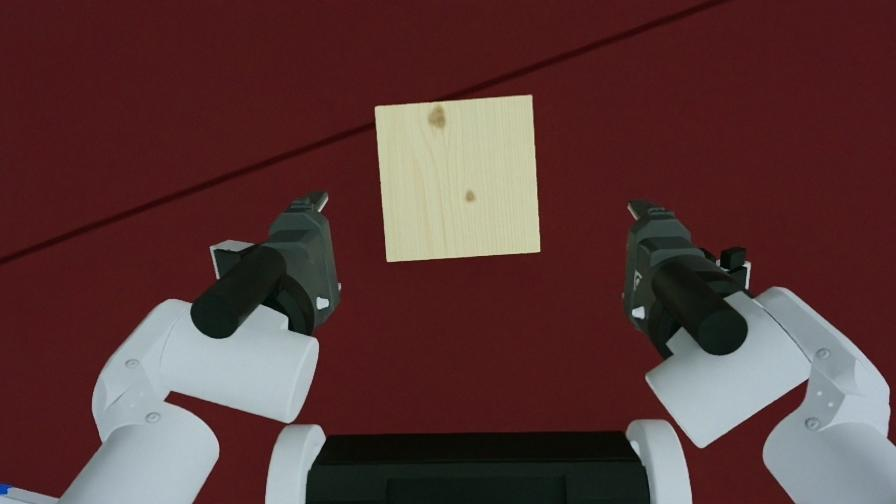

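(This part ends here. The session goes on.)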